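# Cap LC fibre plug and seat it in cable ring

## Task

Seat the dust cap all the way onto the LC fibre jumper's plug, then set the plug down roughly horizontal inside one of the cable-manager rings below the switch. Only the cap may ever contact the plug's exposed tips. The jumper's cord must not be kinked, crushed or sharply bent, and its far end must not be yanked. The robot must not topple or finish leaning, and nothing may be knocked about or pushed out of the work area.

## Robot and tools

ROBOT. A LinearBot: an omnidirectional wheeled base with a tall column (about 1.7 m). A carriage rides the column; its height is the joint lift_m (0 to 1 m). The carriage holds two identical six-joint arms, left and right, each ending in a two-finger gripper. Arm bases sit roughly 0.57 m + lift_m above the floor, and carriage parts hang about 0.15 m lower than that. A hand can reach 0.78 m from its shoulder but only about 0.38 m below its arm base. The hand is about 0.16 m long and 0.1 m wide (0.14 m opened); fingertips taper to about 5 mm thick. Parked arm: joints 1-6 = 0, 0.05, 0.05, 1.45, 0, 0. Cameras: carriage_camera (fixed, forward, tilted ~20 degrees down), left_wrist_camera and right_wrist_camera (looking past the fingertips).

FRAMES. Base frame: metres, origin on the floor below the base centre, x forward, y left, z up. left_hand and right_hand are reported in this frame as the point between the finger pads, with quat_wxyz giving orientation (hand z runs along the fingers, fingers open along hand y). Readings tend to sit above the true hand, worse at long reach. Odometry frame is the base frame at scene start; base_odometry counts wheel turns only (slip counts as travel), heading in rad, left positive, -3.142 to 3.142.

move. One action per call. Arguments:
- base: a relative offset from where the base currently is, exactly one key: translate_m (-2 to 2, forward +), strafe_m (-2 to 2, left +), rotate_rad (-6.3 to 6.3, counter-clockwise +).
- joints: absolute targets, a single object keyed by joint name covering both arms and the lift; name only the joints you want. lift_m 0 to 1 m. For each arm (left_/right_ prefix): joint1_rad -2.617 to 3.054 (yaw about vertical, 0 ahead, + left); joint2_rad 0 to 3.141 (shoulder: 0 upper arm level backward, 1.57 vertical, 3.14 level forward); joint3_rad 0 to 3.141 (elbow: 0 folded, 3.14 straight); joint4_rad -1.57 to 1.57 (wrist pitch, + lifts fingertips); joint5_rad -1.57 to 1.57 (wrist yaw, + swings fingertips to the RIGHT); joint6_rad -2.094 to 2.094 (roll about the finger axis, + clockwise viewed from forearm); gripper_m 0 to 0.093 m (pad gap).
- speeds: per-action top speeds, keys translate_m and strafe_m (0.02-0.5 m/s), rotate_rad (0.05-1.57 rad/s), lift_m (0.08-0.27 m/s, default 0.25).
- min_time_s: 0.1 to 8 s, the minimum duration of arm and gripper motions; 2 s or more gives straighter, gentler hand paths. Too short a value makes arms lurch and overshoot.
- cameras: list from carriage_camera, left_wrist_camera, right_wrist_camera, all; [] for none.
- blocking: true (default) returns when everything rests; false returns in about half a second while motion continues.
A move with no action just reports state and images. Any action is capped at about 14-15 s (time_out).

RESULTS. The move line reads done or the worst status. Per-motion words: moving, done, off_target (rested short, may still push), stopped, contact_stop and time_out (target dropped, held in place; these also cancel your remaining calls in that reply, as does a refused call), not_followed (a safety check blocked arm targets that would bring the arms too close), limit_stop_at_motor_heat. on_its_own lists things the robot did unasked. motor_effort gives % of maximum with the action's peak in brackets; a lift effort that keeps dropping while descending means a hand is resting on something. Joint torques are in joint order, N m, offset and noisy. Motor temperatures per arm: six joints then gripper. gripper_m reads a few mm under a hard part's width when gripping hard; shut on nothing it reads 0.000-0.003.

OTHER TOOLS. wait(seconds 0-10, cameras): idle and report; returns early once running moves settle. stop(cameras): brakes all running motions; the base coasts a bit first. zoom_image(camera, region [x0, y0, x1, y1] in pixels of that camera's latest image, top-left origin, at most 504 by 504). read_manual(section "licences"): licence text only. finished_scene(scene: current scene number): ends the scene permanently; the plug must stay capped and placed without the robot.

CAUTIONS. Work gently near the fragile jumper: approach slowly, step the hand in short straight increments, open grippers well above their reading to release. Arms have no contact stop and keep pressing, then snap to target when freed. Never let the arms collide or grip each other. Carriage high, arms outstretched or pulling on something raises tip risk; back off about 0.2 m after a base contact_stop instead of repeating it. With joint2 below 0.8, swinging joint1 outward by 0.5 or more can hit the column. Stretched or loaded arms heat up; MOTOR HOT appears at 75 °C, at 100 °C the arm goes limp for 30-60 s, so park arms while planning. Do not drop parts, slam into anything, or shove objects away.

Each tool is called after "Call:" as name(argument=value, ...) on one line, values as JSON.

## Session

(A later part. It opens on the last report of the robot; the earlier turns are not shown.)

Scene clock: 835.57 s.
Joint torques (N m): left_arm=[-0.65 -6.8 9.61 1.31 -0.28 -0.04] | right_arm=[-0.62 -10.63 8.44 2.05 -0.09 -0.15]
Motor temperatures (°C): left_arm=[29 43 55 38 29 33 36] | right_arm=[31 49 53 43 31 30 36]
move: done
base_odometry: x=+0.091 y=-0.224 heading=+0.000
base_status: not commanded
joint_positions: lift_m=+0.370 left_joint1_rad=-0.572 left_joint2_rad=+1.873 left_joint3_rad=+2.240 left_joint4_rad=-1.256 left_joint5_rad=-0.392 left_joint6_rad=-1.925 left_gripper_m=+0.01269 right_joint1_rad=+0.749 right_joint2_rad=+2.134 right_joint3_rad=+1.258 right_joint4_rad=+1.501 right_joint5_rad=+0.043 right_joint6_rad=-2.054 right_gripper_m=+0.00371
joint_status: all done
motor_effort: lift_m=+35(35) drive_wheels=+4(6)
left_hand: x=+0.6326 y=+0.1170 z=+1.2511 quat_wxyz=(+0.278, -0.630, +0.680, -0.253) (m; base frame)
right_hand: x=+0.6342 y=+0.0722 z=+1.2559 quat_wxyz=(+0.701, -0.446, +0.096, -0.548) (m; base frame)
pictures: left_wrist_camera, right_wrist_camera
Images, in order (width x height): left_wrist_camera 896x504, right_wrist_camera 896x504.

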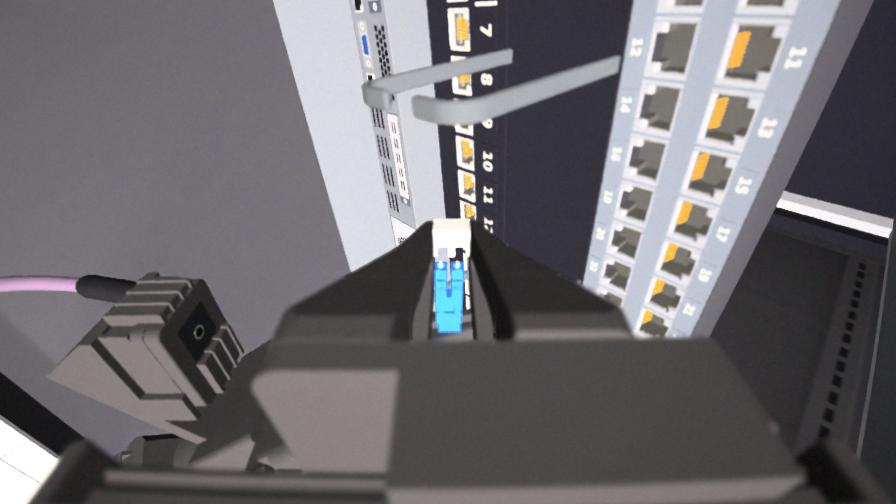

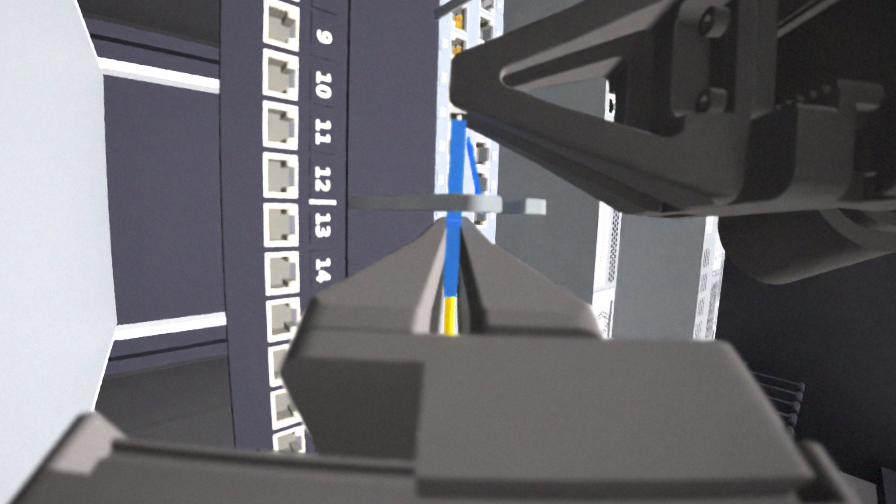

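Call:
move(joints={"left_joint1_rad": -0.5844, "left_joint2_rad": 1.8911, "left_joint3_rad": 2.278, "left_joint4_rad": -1.2708, "left_joint5_rad": -0.4074, "left_joint6_rad": -1.9395}, min_time_s=1.5, cameras=["left_wrist_camera","right_wrist_camera"])

Call:
zoom_image(camera="left_wrist_camera", region=[410, 210, 490, 310])

Call:
zoom_image(camera="right_wrist_camera", region=[410, 60, 510, 160])

Scene clock: 857.50 s.
Joint torques (N m): left_arm=[-0.61 -6.95 9.63 1.3 -0.29 -0.04] | right_arm=[-0.61 -10.65 8.44 2.05 -0.09 -0.15]
Motor temperatures (°C): left_arm=[29 43 56 38 29 33 36] | right_arm=[31 50 53 43 31 30 36]
move: done
base_odometry: x=+0.091 y=-0.224 heading=+0.000
base_status: not commanded
joint_positions: lift_m=+0.370 left_joint1_rad=-0.576 left_joint2_rad=+1.878 left_joint3_rad=+2.245 left_joint4_rad=-1.261 left_joint5_rad=-0.394 left_joint6_rad=-1.929 left_gripper_m=+0.01269 right_joint1_rad=+0.749 right_joint2_rad=+2.134 right_joint3_rad=+1.258 right_joint4_rad=+1.501 right_joint5_rad=+0.043 right_joint6_rad=-2.054 right_gripper_m=+0.00371
joint_status: all done
motor_effort: lift_m=+35(35) drive_wheels=+2(6)
left_hand: x=+0.6323 y=+0.1156 z=+1.2500 quat_wxyz=(+0.277, -0.630, +0.681, -0.251) (m; base frame)
right_hand: x=+0.6342 y=+0.0722 z=+1.2559 quat_wxyz=(+0.701, -0.446, +0.096, -0.548) (m; base frame)
pictures: left_wrist_camera, right_wrist_camera
Images, in order (width x height): left_wrist_camera 896x504, right_wrist_camera 896x504.

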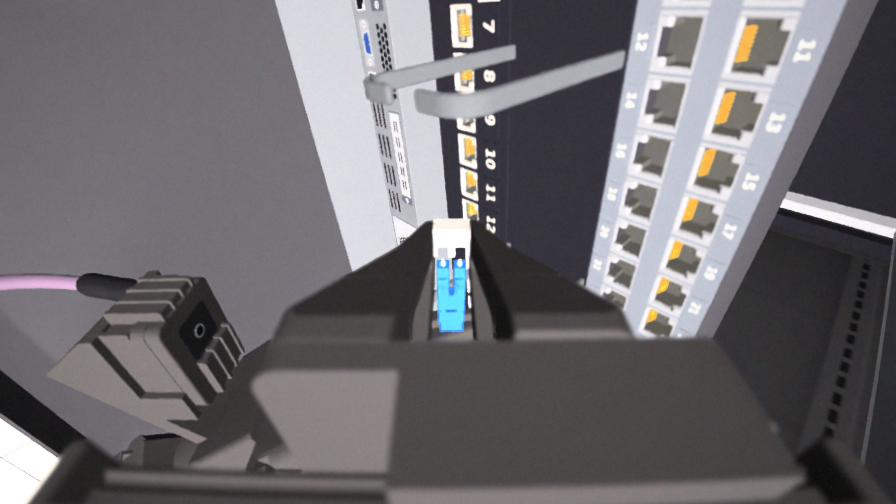

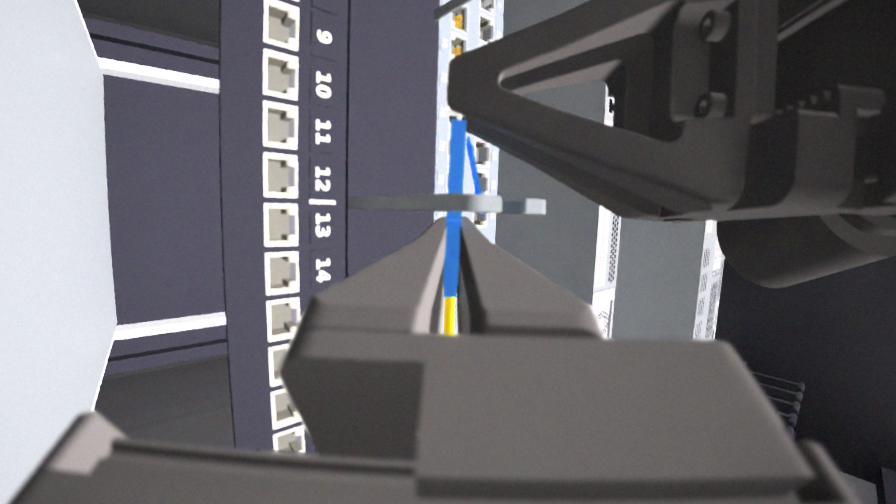

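Scaled by 5.040 from the camera's 896x504 image, which has a finer 1280x720 frame.

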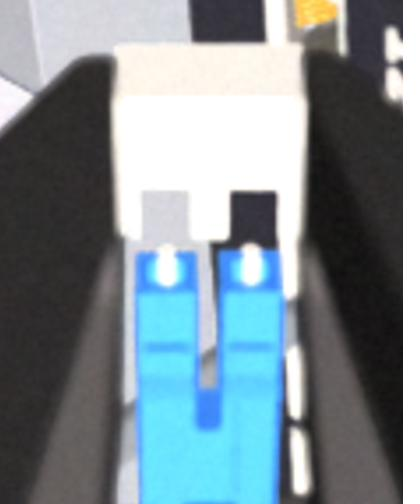

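Scaled by 5.040 from the camera's 896x504 image, which has a finer 1280x720 frame.

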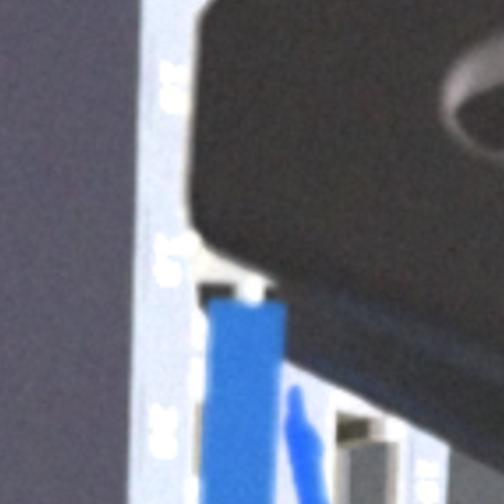

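Call:
move(joints={"left_joint1_rad": -0.5852, "left_joint3_rad": 2.2803, "left_joint4_rad": -1.2735}, min_time_s=1, cameras=["left_wrist_camera","right_wrist_camera"])

Call:
zoom_image(camera="left_wrist_camera", region=[410, 210, 490, 310])

Call:
zoom_image(camera="right_wrist_camera", region=[430, 80, 490, 140])

Scene clock: 873.97 s.
Joint torques (N m): left_arm=[-0.69 -6.94 9.81 1.3 -0.28 -0.03] | right_arm=[-0.64 -10.63 8.44 2.05 -0.09 -0.15]
Motor temperatures (°C): left_arm=[29 44 57 38 29 33 36] | right_arm=[31 50 53 43 31 30 36]
move: done
base_odometry: x=+0.091 y=-0.224 heading=+0.000
base_status: not commanded
joint_positions: lift_m=+0.370 left_joint1_rad=-0.576 left_joint2_rad=+1.878 left_joint3_rad=+2.245 left_joint4_rad=-1.264 left_joint5_rad=-0.394 left_joint6_rad=-1.929 left_gripper_m=+0.01269 right_joint1_rad=+0.749 right_joint2_rad=+2.134 right_joint3_rad=+1.258 right_joint4_rad=+1.501 right_joint5_rad=+0.043 right_joint6_rad=-2.054 right_gripper_m=+0.00371
joint_status: all done
motor_effort: lift_m=+35(35) drive_wheels=+1(5)
left_hand: x=+0.6319 y=+0.1158 z=+1.2497 quat_wxyz=(+0.277, -0.630, +0.681, -0.250) (m; base frame)
right_hand: x=+0.6342 y=+0.0722 z=+1.2559 quat_wxyz=(+0.701, -0.446, +0.096, -0.548) (m; base frame)
pictures: left_wrist_camera, right_wrist_camera
Images, in order (width x height): left_wrist_camera 896x504, right_wrist_camera 896x504.

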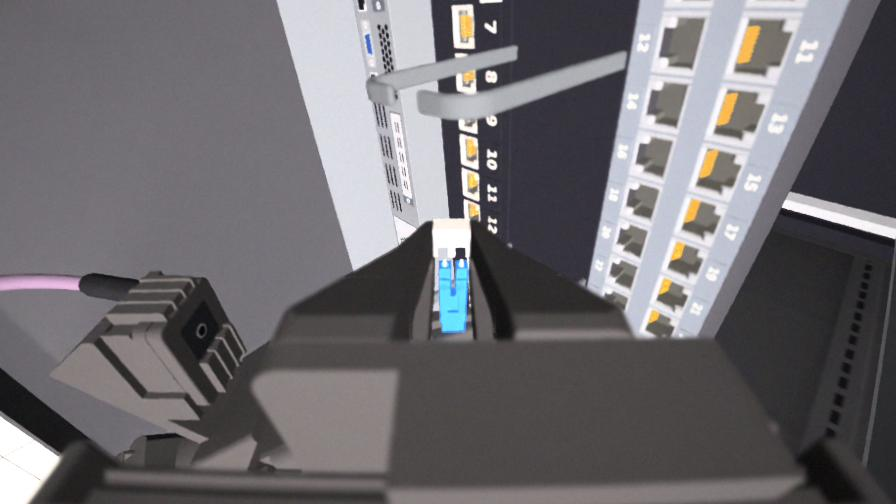

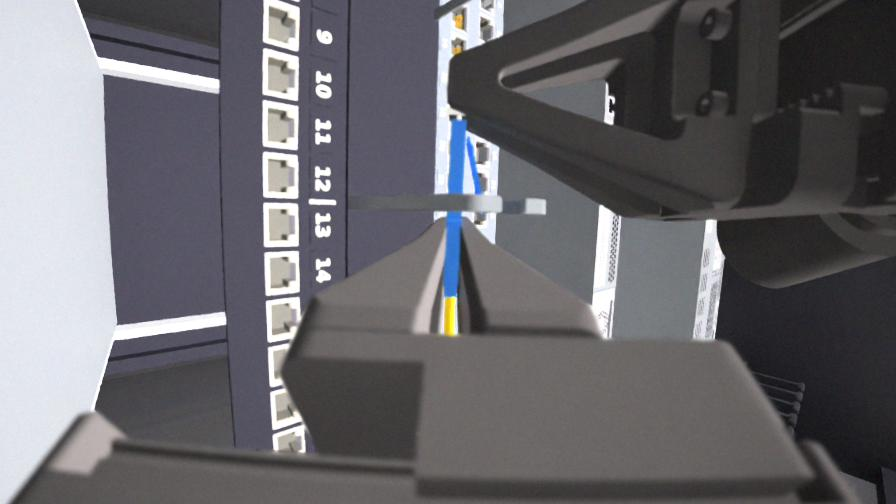

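Scaled by 5.040 from the camera's 896x504 image, which has a finer 1280x720 frame.

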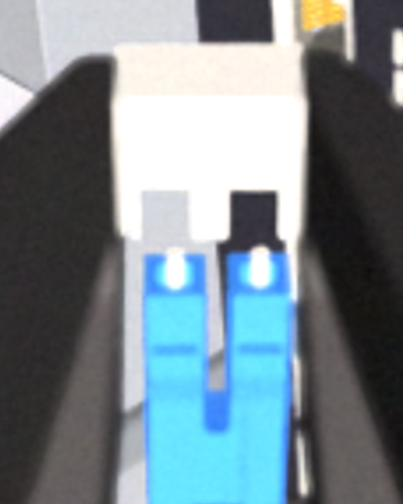

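Scaled by 8.400 from the camera's 896x504 image, which has a finer 1280x720 frame.

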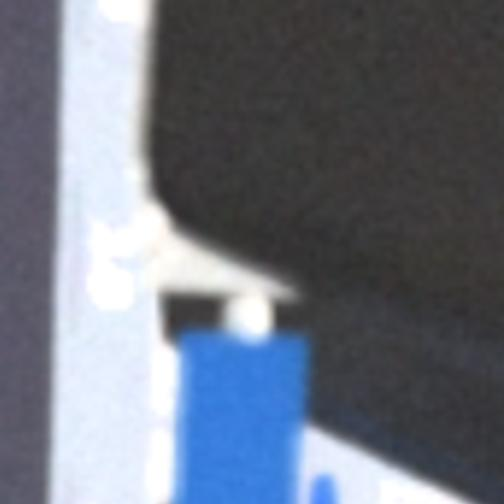

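Call:
move(joints={"left_joint3_rad": 2.2855, "left_joint4_rad": -1.2462}, min_time_s=1, cameras=["left_wrist_camera","right_wrist_camera"])

Call:
zoom_image(camera="left_wrist_camera", region=[410, 210, 490, 310])

Call:
zoom_image(camera="right_wrist_camera", region=[430, 80, 490, 140])

Scene clock: 885.20 s.
Joint torques (N m): left_arm=[-0.68 -6.95 9.51 1.6 -0.29 -0.03] | right_arm=[-0.59 -10.63 8.44 2.04 -0.09 -0.15]
Motor temperatures (°C): left_arm=[29 44 57 38 29 33 36] | right_arm=[31 50 53 43 31 30 36]
move: done
base_odometry: x=+0.091 y=-0.224 heading=+0.000
base_status: not commanded
joint_positions: lift_m=+0.370 left_joint1_rad=-0.576 left_joint2_rad=+1.878 left_joint3_rad=+2.253 left_joint4_rad=-1.262 left_joint5_rad=-0.394 left_joint6_rad=-1.929 left_gripper_m=+0.01269 right_joint1_rad=+0.749 right_joint2_rad=+2.134 right_joint3_rad=+1.258 right_joint4_rad=+1.501 right_joint5_rad=+0.043 right_joint6_rad=-2.054 right_gripper_m=+0.00371
joint_status: all done
motor_effort: lift_m=+35(35) drive_wheels=+2(6)
left_hand: x=+0.6324 y=+0.1156 z=+1.2527 quat_wxyz=(+0.278, -0.629, +0.680, -0.254) (m; base frame)
right_hand: x=+0.6342 y=+0.0722 z=+1.2559 quat_wxyz=(+0.701, -0.446, +0.096, -0.548) (m; base frame)
pictures: left_wrist_camera, right_wrist_camera
Images, in order (width x height): left_wrist_camera 896x504, right_wrist_camera 896x504.

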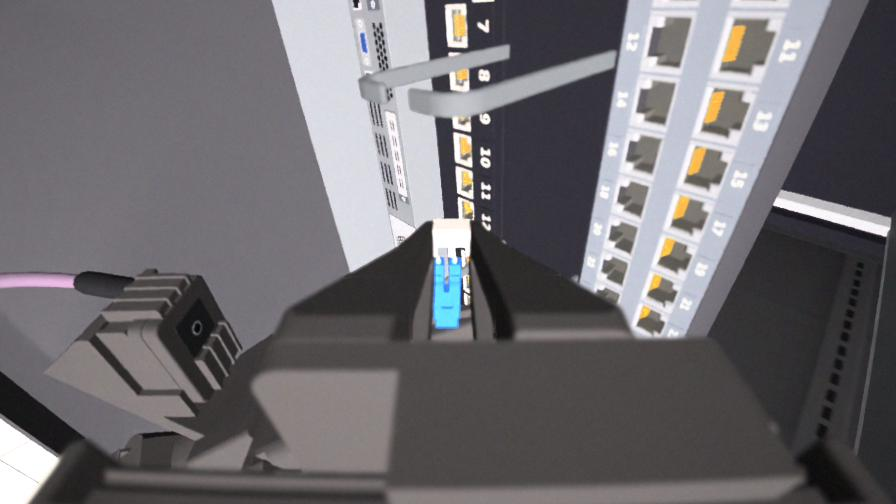

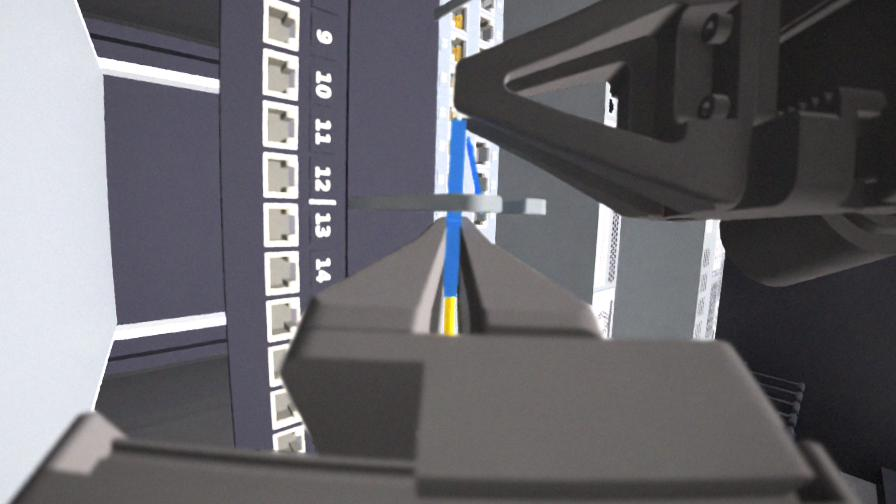

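Scaled by 5.040 from the camera's 896x504 image, which has a finer 1280x720 frame.

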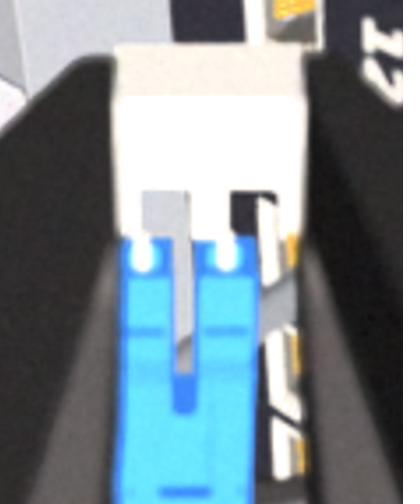

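Scaled by 8.400 from the camera's 896x504 image, which has a finer 1280x720 frame.

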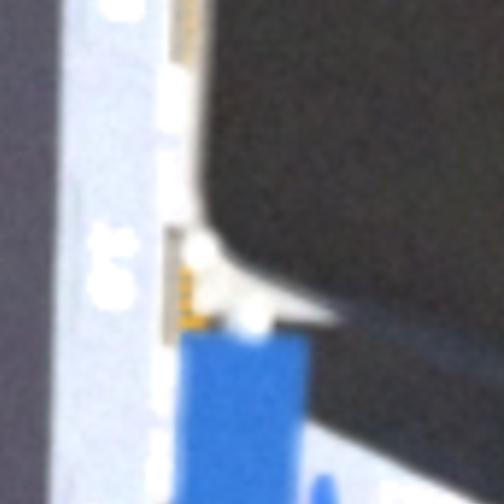

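Call:
move(joints={"left_joint1_rad": -0.541, "left_joint2_rad": 1.832, "left_joint3_rad": 2.2037, "left_joint4_rad": -1.2313, "left_joint5_rad": -0.368, "left_joint6_rad": -1.897}, min_time_s=1.5, cameras=[])

Call:
move(joints={"left_joint1_rad": -0.5833, "left_joint2_rad": 1.8856, "left_joint3_rad": 2.2693, "left_joint4_rad": -1.2661, "left_joint5_rad": -0.404, "left_joint6_rad": -1.937}, min_time_s=2, cameras=["left_wrist_camera","right_wrist_camera"])

Call:
zoom_image(camera="left_wrist_camera", region=[410, 210, 490, 310])

Call:
zoom_image(camera="right_wrist_camera", region=[430, 80, 490, 140])

Scene clock: 915.30 s.
Joint torques (N m): left_arm=[0.68 -10.77 5.46 1.58 -0.04 0.17] | right_arm=[-0.61 -10.65 8.46 2.05 -0.09 -0.15]
Motor temperatures (°C): left_arm=[29 44 56 40 29 33 36] | right_arm=[31 50 53 43 31 30 36]
move: done
base_odometry: x=+0.091 y=-0.224 heading=+0.000
base_status: not commanded
joint_positions: lift_m=+0.370 left_joint1_rad=-0.549 left_joint2_rad=+1.867 left_joint3_rad=+2.219 left_joint4_rad=-1.247 left_joint5_rad=-0.381 left_joint6_rad=-1.908 left_gripper_m=+0.01269 right_joint1_rad=+0.749 right_joint2_rad=+2.134 right_joint3_rad=+1.258 right_joint4_rad=+1.501 right_joint5_rad=+0.043 right_joint6_rad=-2.054 right_gripper_m=+0.00371
joint_status: all done
motor_effort: lift_m=+35(35) drive_wheels=+3(6)
left_hand: x=+0.6359 y=+0.1254 z=+1.2470 quat_wxyz=(+0.277, -0.631, +0.681, -0.247) (m; base frame)
right_hand: x=+0.6342 y=+0.0722 z=+1.2559 quat_wxyz=(+0.701, -0.446, +0.096, -0.548) (m; base frame)
pictures: none
No camera images: "cameras" was empty.

Scene clock: 917.60 s.
Joint torques (N m): left_arm=[-0.65 -7.01 9.59 1.32 -0.28 -0.03] | right_arm=[-0.62 -10.63 8.44 2.05 -0.08 -0.15]
Motor temperatures (°C): left_arm=[29 45 56 40 29 33 36] | right_arm=[31 50 53 43 31 30 36]
move: done
base_odometry: x=+0.091 y=-0.224 heading=+0.000
base_status: not commanded
joint_positions: lift_m=+0.370 left_joint1_rad=-0.575 left_joint2_rad=+1.873 left_joint3_rad=+2.237 left_joint4_rad=-1.256 left_joint5_rad=-0.391 left_joint6_rad=-1.926 left_gripper_m=+0.01269 right_joint1_rad=+0.749 right_joint2_rad=+2.134 right_joint3_rad=+1.258 right_joint4_rad=+1.501 right_joint5_rad=+0.043 right_joint6_rad=-2.054 right_gripper_m=+0.00371
joint_status: all done
motor_effort: lift_m=+35(35) drive_wheels=+3(6)
left_hand: x=+0.6320 y=+0.1160 z=+1.2499 quat_wxyz=(+0.276, -0.629, +0.682, -0.252) (m; base frame)
right_hand: x=+0.6342 y=+0.0722 z=+1.2559 quat_wxyz=(+0.701, -0.446, +0.096, -0.548) (m; base frame)
pictures: left_wrist_camera, right_wrist_camera
Images, in order (width x height): left_wrist_camera 896x504, right_wrist_camera 896x504.

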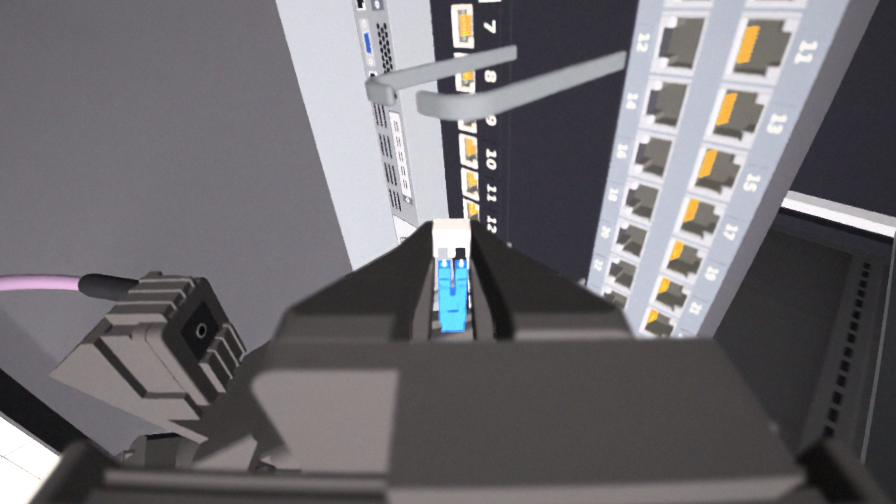

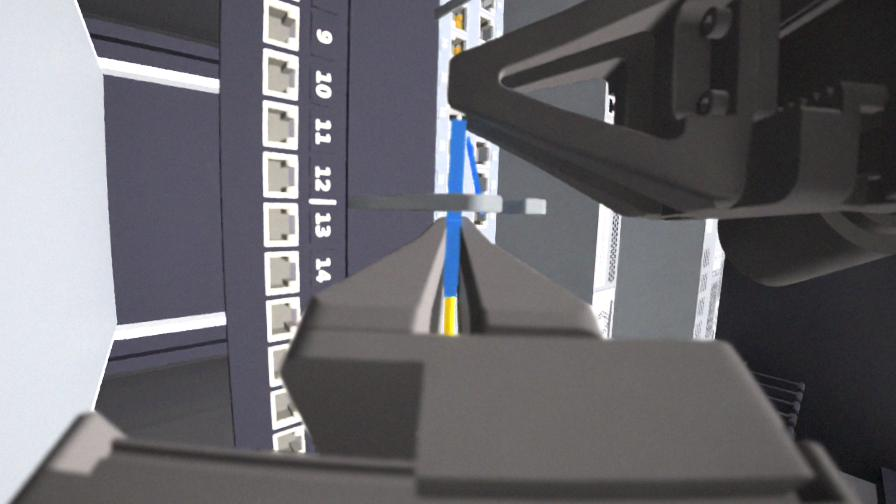

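Scaled by 5.040 from the camera's 896x504 image, which has a finer 1280x720 frame.

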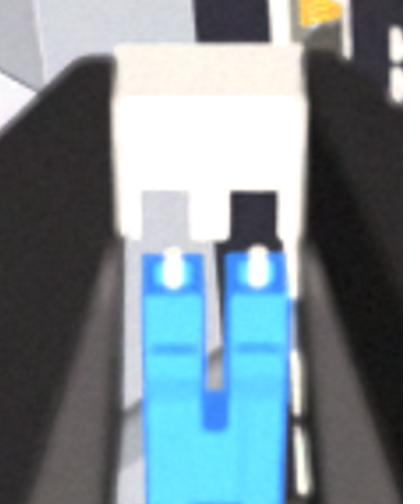

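Scaled by 8.400 from the camera's 896x504 image, which has a finer 1280x720 frame.

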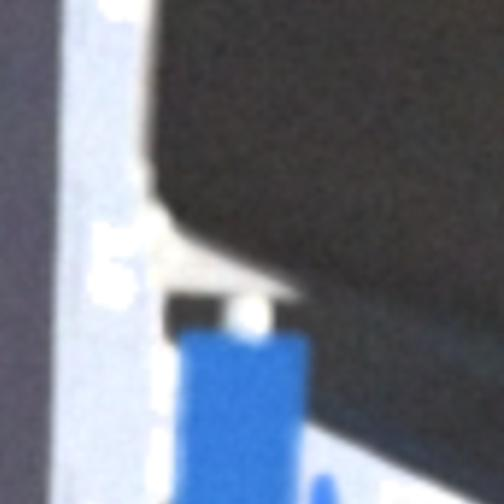

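Call:
move(joints={"left_joint1_rad": -0.548, "left_joint2_rad": 1.837, "left_joint3_rad": 2.2137, "left_joint4_rad": -1.2353, "left_joint5_rad": -0.373, "left_joint6_rad": -1.902}, min_time_s=1, cameras=[])

Call:
move(joints={"left_joint1_rad": -0.5876, "left_joint2_rad": 1.8927, "left_joint3_rad": 2.2824, "left_joint4_rad": -1.274, "left_joint5_rad": -0.4066, "left_joint6_rad": -1.941}, min_time_s=2, cameras=["left_wrist_camera","right_wrist_camera"])

Call:
zoom_image(camera="left_wrist_camera", region=[410, 210, 490, 310])

Call:
zoom_image(camera="right_wrist_camera", region=[430, 80, 490, 140])

Scene clock: 939.97 s.
Joint torques (N m): left_arm=[0.68 -10.89 5.57 1.58 -0.04 0.17] | right_arm=[-0.64 -10.63 8.44 2.05 -0.09 -0.16]
Motor temperatures (°C): left_arm=[29 44 55 39 29 33 36] | right_arm=[31 51 53 43 31 30 36]
move: done
base_odometry: x=+0.091 y=-0.224 heading=+0.000
base_status: not commanded
joint_positions: lift_m=+0.370 left_joint1_rad=-0.556 left_joint2_rad=+1.872 left_joint3_rad=+2.227 left_joint4_rad=-1.251 left_joint5_rad=-0.386 left_joint6_rad=-1.913 left_gripper_m=+0.01269 right_joint1_rad=+0.749 right_joint2_rad=+2.134 right_joint3_rad=+1.258 right_joint4_rad=+1.501 right_joint5_rad=+0.043 right_joint6_rad=-2.054 right_gripper_m=+0.00371
joint_status: all done
motor_effort: lift_m=+35(35) drive_wheels=-2(7)
left_hand: x=+0.6356 y=+0.1230 z=+1.2473 quat_wxyz=(+0.278, -0.631, +0.681, -0.247) (m; base frame)
right_hand: x=+0.6342 y=+0.0722 z=+1.2559 quat_wxyz=(+0.701, -0.446, +0.096, -0.548) (m; base frame)
pictures: none
No camera images: "cameras" was empty.

Scene clock: 942.27 s.
Joint torques (N m): left_arm=[-0.65 -7.02 9.62 1.31 -0.29 -0.04] | right_arm=[-0.61 -10.63 8.47 2.05 -0.09 -0.15]
Motor temperatures (°C): left_arm=[29 44 55 39 29 33 36] | right_arm=[31 51 53 43 31 30 36]
move: done
base_odometry: x=+0.091 y=-0.224 heading=+0.000
base_status: not commanded
joint_positions: lift_m=+0.370 left_joint1_rad=-0.579 left_joint2_rad=+1.880 left_joint3_rad=+2.249 left_joint4_rad=-1.264 left_joint5_rad=-0.393 left_joint6_rad=-1.930 left_gripper_m=+0.01269 right_joint1_rad=+0.749 right_joint2_rad=+2.134 right_joint3_rad=+1.258 right_joint4_rad=+1.501 right_joint5_rad=+0.043 right_joint6_rad=-2.054 right_gripper_m=+0.00371
joint_status: all done
motor_effort: lift_m=+35(35) drive_wheels=-1(8)
left_hand: x=+0.6317 y=+0.1142 z=+1.2500 quat_wxyz=(+0.276, -0.629, +0.682, -0.251) (m; base frame)
right_hand: x=+0.6342 y=+0.0722 z=+1.2559 quat_wxyz=(+0.701, -0.446, +0.096, -0.548) (m; base frame)
pictures: left_wrist_camera, right_wrist_camera
Images, in order (width x height): left_wrist_camera 896x504, right_wrist_camera 896x504.

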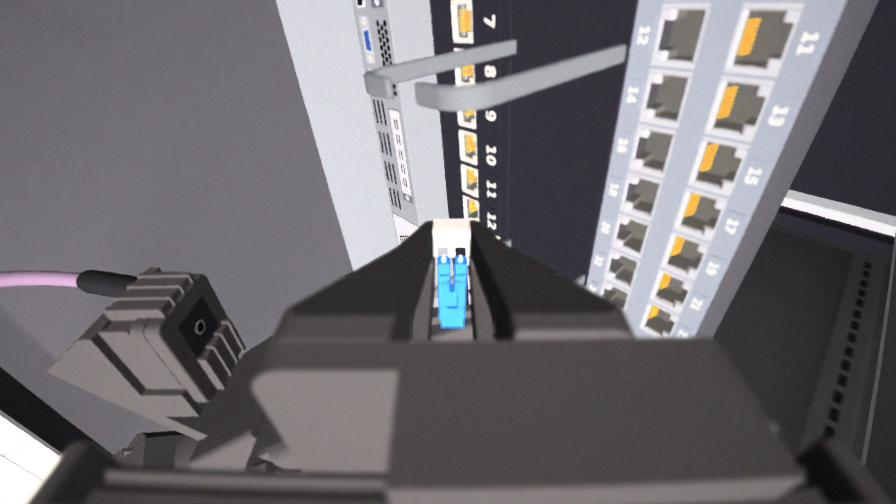

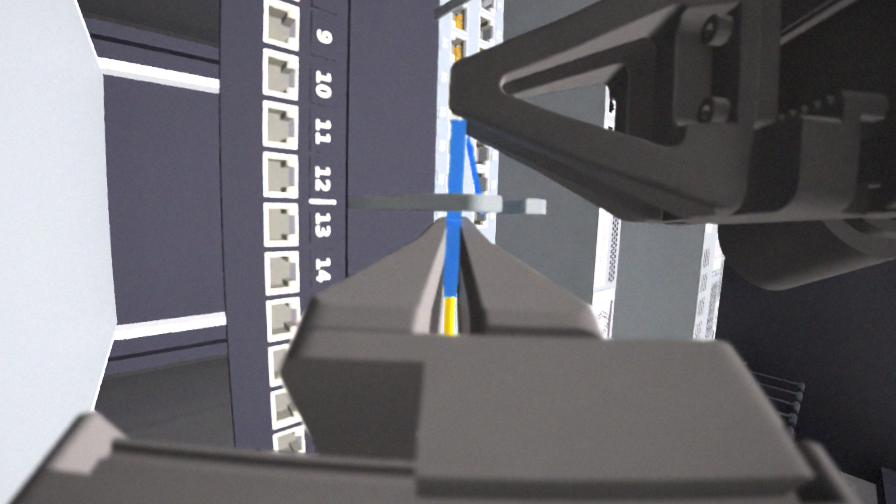

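Scaled by 5.040 from the camera's 896x504 image, which has a finer 1280x720 frame.

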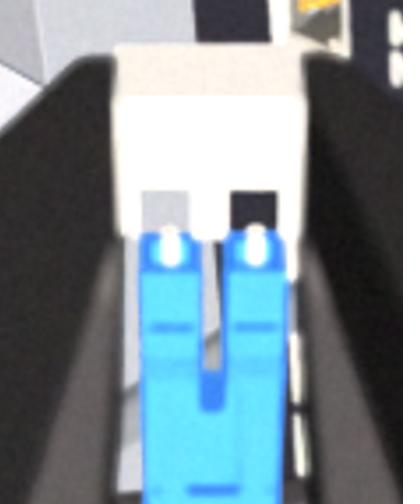

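Scaled by 8.400 from the camera's 896x504 image, which has a finer 1280x720 frame.

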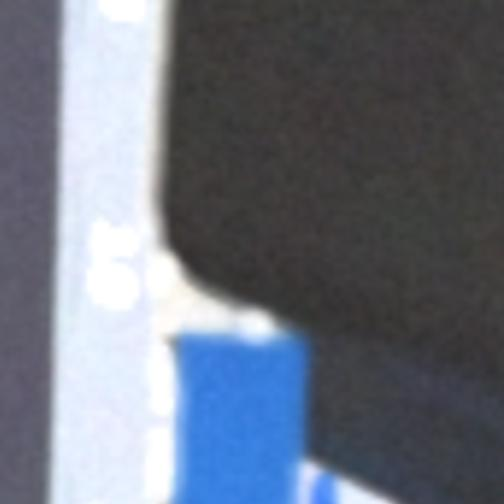

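Call:
move(joints={"left_joint1_rad": -0.5937, "left_joint2_rad": 1.9005, "left_joint3_rad": 2.2975, "left_joint4_rad": -1.2816, "left_joint5_rad": -0.4104, "left_joint6_rad": -1.946}, min_time_s=2, cameras=["left_wrist_camera","right_wrist_camera"])

Call:
zoom_image(camera="left_wrist_camera", region=[410, 210, 490, 310])

Call:
zoom_image(camera="right_wrist_camera", region=[430, 80, 490, 140])

Scene clock: 962.13 s.
Joint torques (N m): left_arm=[-0.77 -6.97 9.55 1.3 -0.3 -0.04] | right_arm=[-0.61 -10.63 8.49 2.05 -0.08 -0.15]
Motor temperatures (°C): left_arm=[29 44 55 39 29 33 36] | right_arm=[31 51 54 43 31 30 36]
move: done
base_odometry: x=+0.091 y=-0.224 heading=+0.000
base_status: not commanded
joint_positions: lift_m=+0.370 left_joint1_rad=-0.584 left_joint2_rad=+1.887 left_joint3_rad=+2.265 left_joint4_rad=-1.272 left_joint5_rad=-0.397 left_joint6_rad=-1.935 left_gripper_m=+0.01269 right_joint1_rad=+0.749 right_joint2_rad=+2.134 right_joint3_rad=+1.258 right_joint4_rad=+1.501 right_joint5_rad=+0.043 right_joint6_rad=-2.054 right_gripper_m=+0.00371
joint_status: all done
motor_effort: lift_m=+35(35) drive_wheels=+6(8)
left_hand: x=+0.6315 y=+0.1125 z=+1.2518 quat_wxyz=(+0.277, -0.629, +0.681, -0.253) (m; base frame)
right_hand: x=+0.6342 y=+0.0722 z=+1.2559 quat_wxyz=(+0.701, -0.446, +0.096, -0.548) (m; base frame)
pictures: left_wrist_camera, right_wrist_camera
Images, in order (width x height): left_wrist_camera 896x504, right_wrist_camera 896x504.

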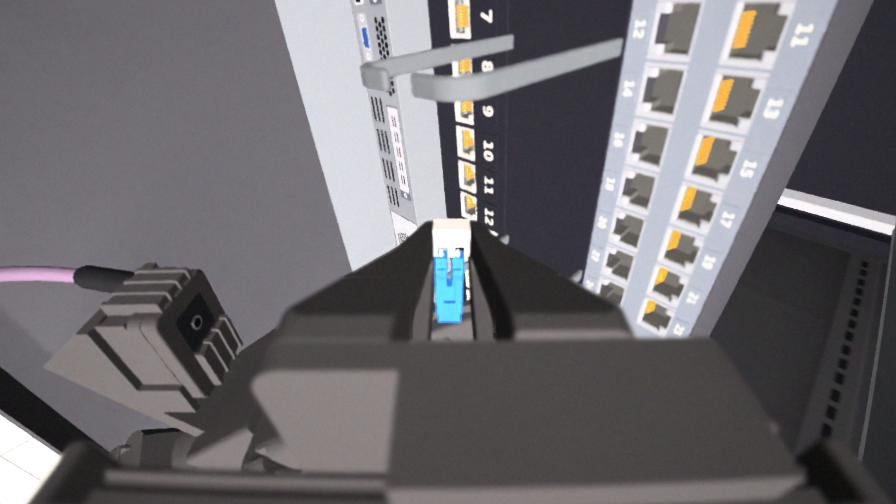

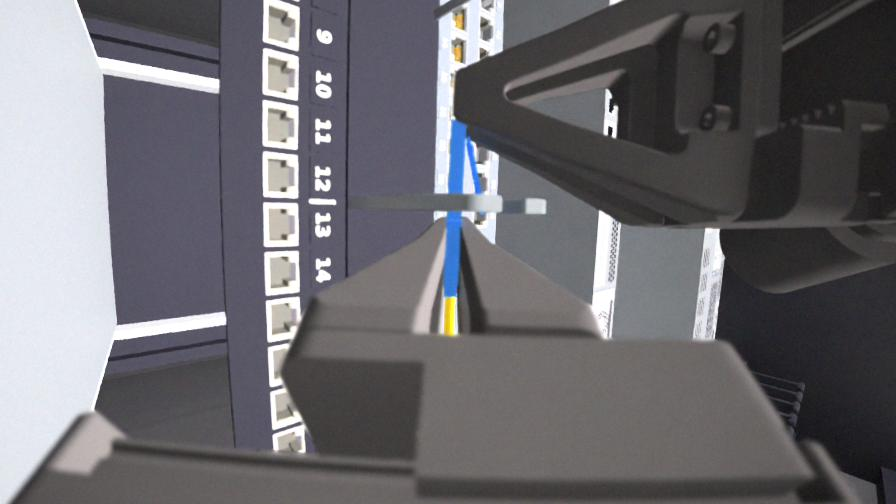

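Scaled by 5.040 from the camera's 896x504 image, which has a finer 1280x720 frame.

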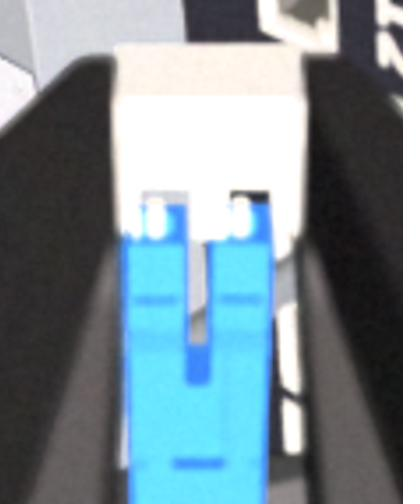

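Scaled by 8.400 from the camera's 896x504 image, which has a finer 1280x720 frame.

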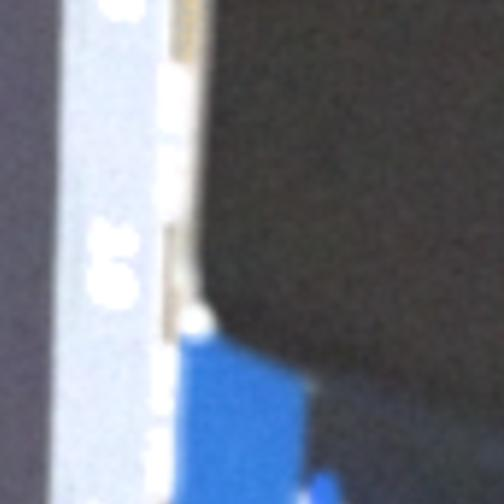

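Call:
move(joints={"left_joint1_rad": -0.556, "left_joint2_rad": 1.829, "left_joint3_rad": 2.2184, "left_joint4_rad": -1.2374, "left_joint5_rad": -0.376, "left_joint6_rad": -1.908}, min_time_s=1, cameras=[])

Call:
move(joints={"left_joint1_rad": -0.596, "left_joint2_rad": 1.8994, "left_joint3_rad": 2.2904, "left_joint4_rad": -1.2765, "left_joint5_rad": -0.4118, "left_joint6_rad": -1.9482}, min_time_s=2, cameras=["left_wrist_camera","right_wrist_camera"])

Call:
zoom_image(camera="left_wrist_camera", region=[410, 210, 490, 310])

Call:
zoom_image(camera="right_wrist_camera", region=[430, 80, 490, 140])

Scene clock: 1001.73 s.
Joint torques (N m): left_arm=[0.62 -10.65 5.42 1.6 -0.05 0.18] | right_arm=[-0.61 -10.63 8.46 2.05 -0.08 -0.15]
Motor temperatures (°C): left_arm=[29 46 55 38 29 33 36] | right_arm=[31 51 54 44 31 30 36]
move: done
base_odometry: x=+0.091 y=-0.224 heading=+0.000
base_status: not commanded
joint_positions: lift_m=+0.370 left_joint1_rad=-0.563 left_joint2_rad=+1.863 left_joint3_rad=+2.233 left_joint4_rad=-1.254 left_joint5_rad=-0.389 left_joint6_rad=-1.919 left_gripper_m=+0.01269 right_joint1_rad=+0.749 right_joint2_rad=+2.134 right_joint3_rad=+1.258 right_joint4_rad=+1.501 right_joint5_rad=+0.043 right_joint6_rad=-2.054 right_gripper_m=+0.00371
joint_status: all done
motor_effort: lift_m=+35(35) drive_wheels=+3(6)
left_hand: x=+0.6326 y=+0.1217 z=+1.2534 quat_wxyz=(+0.279, -0.630, +0.678, -0.254) (m; base frame)
right_hand: x=+0.6342 y=+0.0722 z=+1.2559 quat_wxyz=(+0.701, -0.446, +0.096, -0.548) (m; base frame)
pictures: none
No camera images: "cameras" was empty.

Scene clock: 1004.03 s.
Joint torques (N m): left_arm=[-0.64 -6.99 9.58 1.31 -0.29 -0.03] | right_arm=[-0.61 -10.62 8.43 2.04 -0.08 -0.15]
Motor temperatures (°C): left_arm=[29 46 55 38 29 33 36] | right_arm=[31 51 54 44 31 30 36]
move: done
base_odometry: x=+0.091 y=-0.224 heading=+0.000
base_status: not commanded
joint_positions: lift_m=+0.370 left_joint1_rad=-0.588 left_joint2_rad=+1.886 left_joint3_rad=+2.257 left_joint4_rad=-1.267 left_joint5_rad=-0.398 left_joint6_rad=-1.937 left_gripper_m=+0.01269 right_joint1_rad=+0.749 right_joint2_rad=+2.134 right_joint3_rad=+1.258 right_joint4_rad=+1.501 right_joint5_rad=+0.043 right_joint6_rad=-2.054 right_gripper_m=+0.00371
joint_status: all done
motor_effort: lift_m=+35(35) drive_wheels=+3(6)
left_hand: x=+0.6313 y=+0.1108 z=+1.2504 quat_wxyz=(+0.276, -0.629, +0.681, -0.253) (m; base frame)
right_hand: x=+0.6342 y=+0.0722 z=+1.2559 quat_wxyz=(+0.701, -0.446, +0.096, -0.548) (m; base frame)
pictures: left_wrist_camera, right_wrist_camera
Images, in order (width x height): left_wrist_camera 896x504, right_wrist_camera 896x504.

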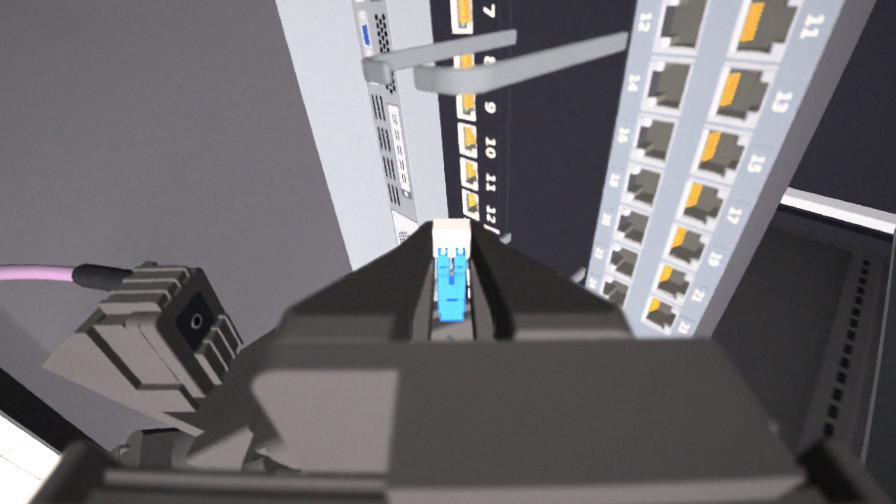

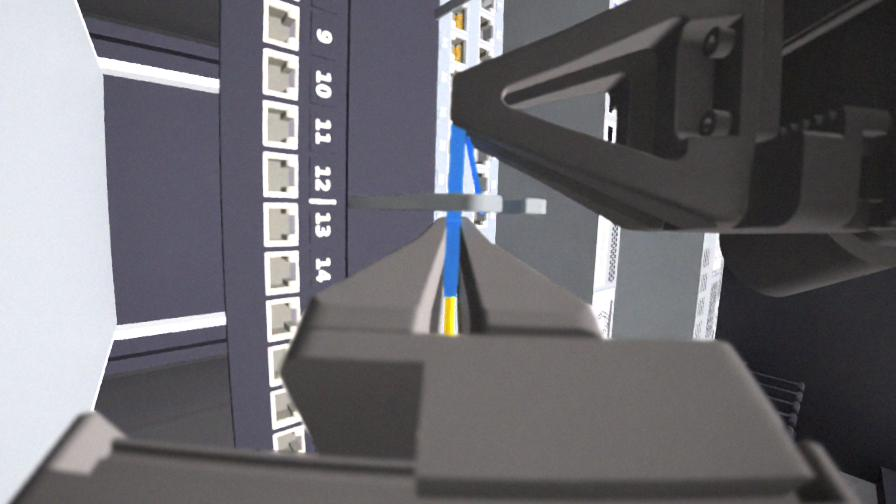

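Scaled by 5.040 from the camera's 896x504 image, which has a finer 1280x720 frame.

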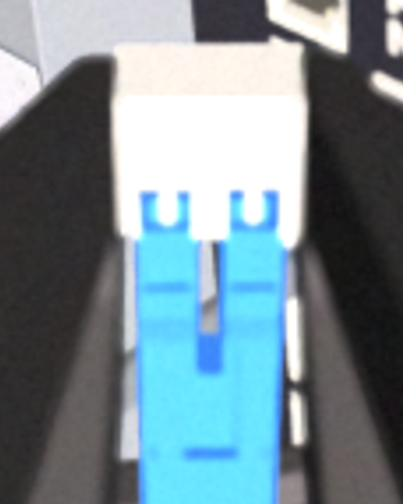

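Scaled by 8.400 from the camera's 896x504 image, which has a finer 1280x720 frame.

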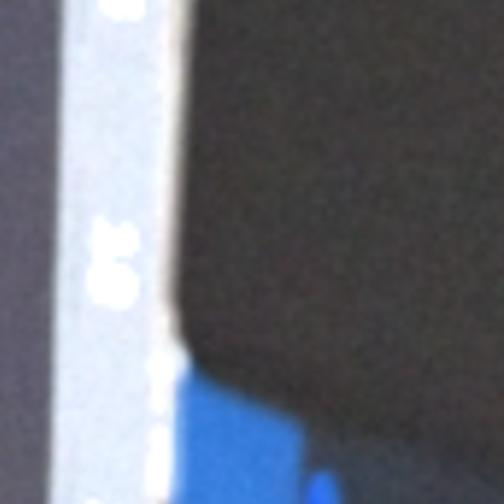

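Call:
move(joints={"left_joint1_rad": -0.6005, "left_joint2_rad": 1.9061, "left_joint3_rad": 2.3003, "left_joint4_rad": -1.2811, "left_joint5_rad": -0.4146, "left_joint6_rad": -1.9518}, min_time_s=2, cameras=["left_wrist_camera","right_wrist_camera"])

Call:
zoom_image(camera="left_wrist_camera", region=[410, 210, 490, 310])

Call:
zoom_image(camera="right_wrist_camera", region=[390, 80, 530, 310])

Scene clock: 1017.97 s.
Joint torques (N m): left_arm=[-0.73 -6.99 9.58 1.3 -0.29 -0.03] | right_arm=[-0.61 -10.63 8.44 2.04 -0.08 -0.15]
Motor temperatures (°C): left_arm=[29 45 57 38 29 33 36] | right_arm=[31 51 54 44 31 30 36]
move: done
base_odometry: x=+0.091 y=-0.224 heading=+0.000
base_status: not commanded
joint_positions: lift_m=+0.370 left_joint1_rad=-0.591 left_joint2_rad=+1.893 left_joint3_rad=+2.268 left_joint4_rad=-1.272 left_joint5_rad=-0.402 left_joint6_rad=-1.941 left_gripper_m=+0.01269 right_joint1_rad=+0.749 right_joint2_rad=+2.134 right_joint3_rad=+1.258 right_joint4_rad=+1.501 right_joint5_rad=+0.043 right_joint6_rad=-2.054 right_gripper_m=+0.00371
joint_status: all done
motor_effort: lift_m=+35(35) drive_wheels=+3(7)
left_hand: x=+0.6315 y=+0.1096 z=+1.2506 quat_wxyz=(+0.277, -0.629, +0.681, -0.252) (m; base frame)
right_hand: x=+0.6342 y=+0.0722 z=+1.2560 quat_wxyz=(+0.701, -0.446, +0.096, -0.548) (m; base frame)
pictures: left_wrist_camera, right_wrist_camera
Images, in order (width x height): left_wrist_camera 896x504, right_wrist_camera 896x504.

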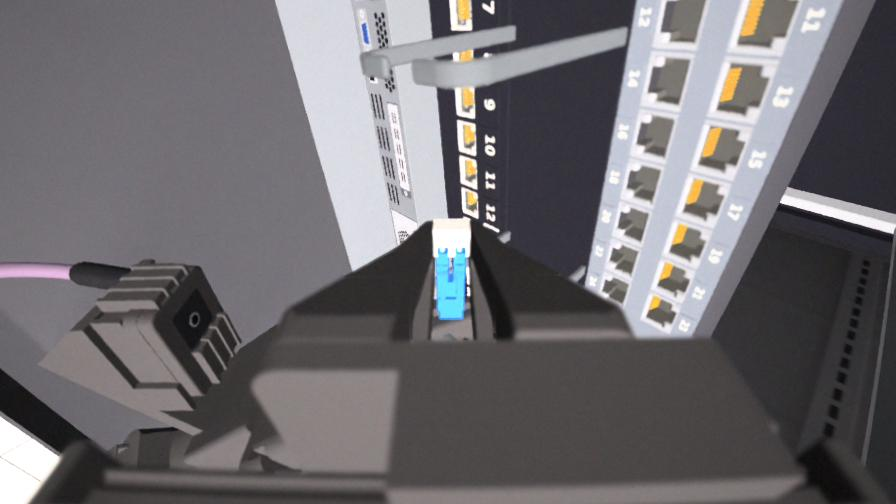

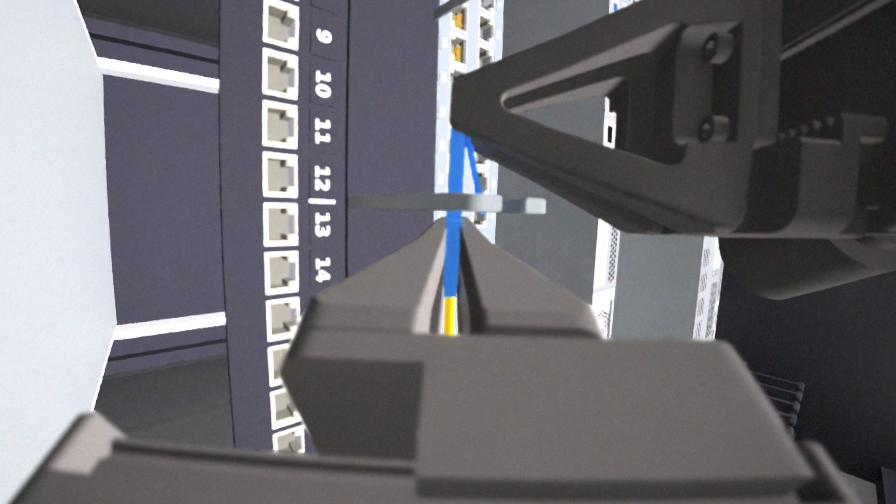

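Scaled by 5.040 from the camera's 896x504 image, which has a finer 1280x720 frame.

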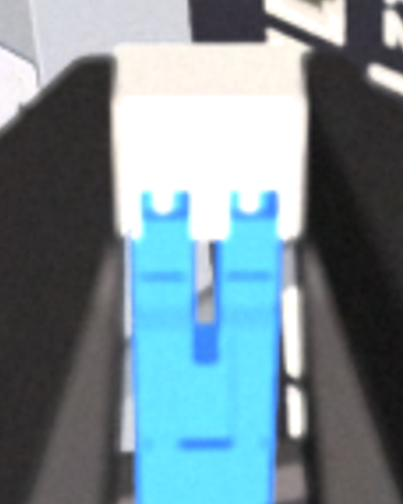

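Scaled by 2.191 from the camera's 896x504 image, which has a finer 1280x720 frame.

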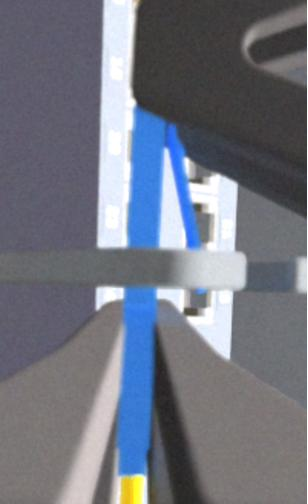

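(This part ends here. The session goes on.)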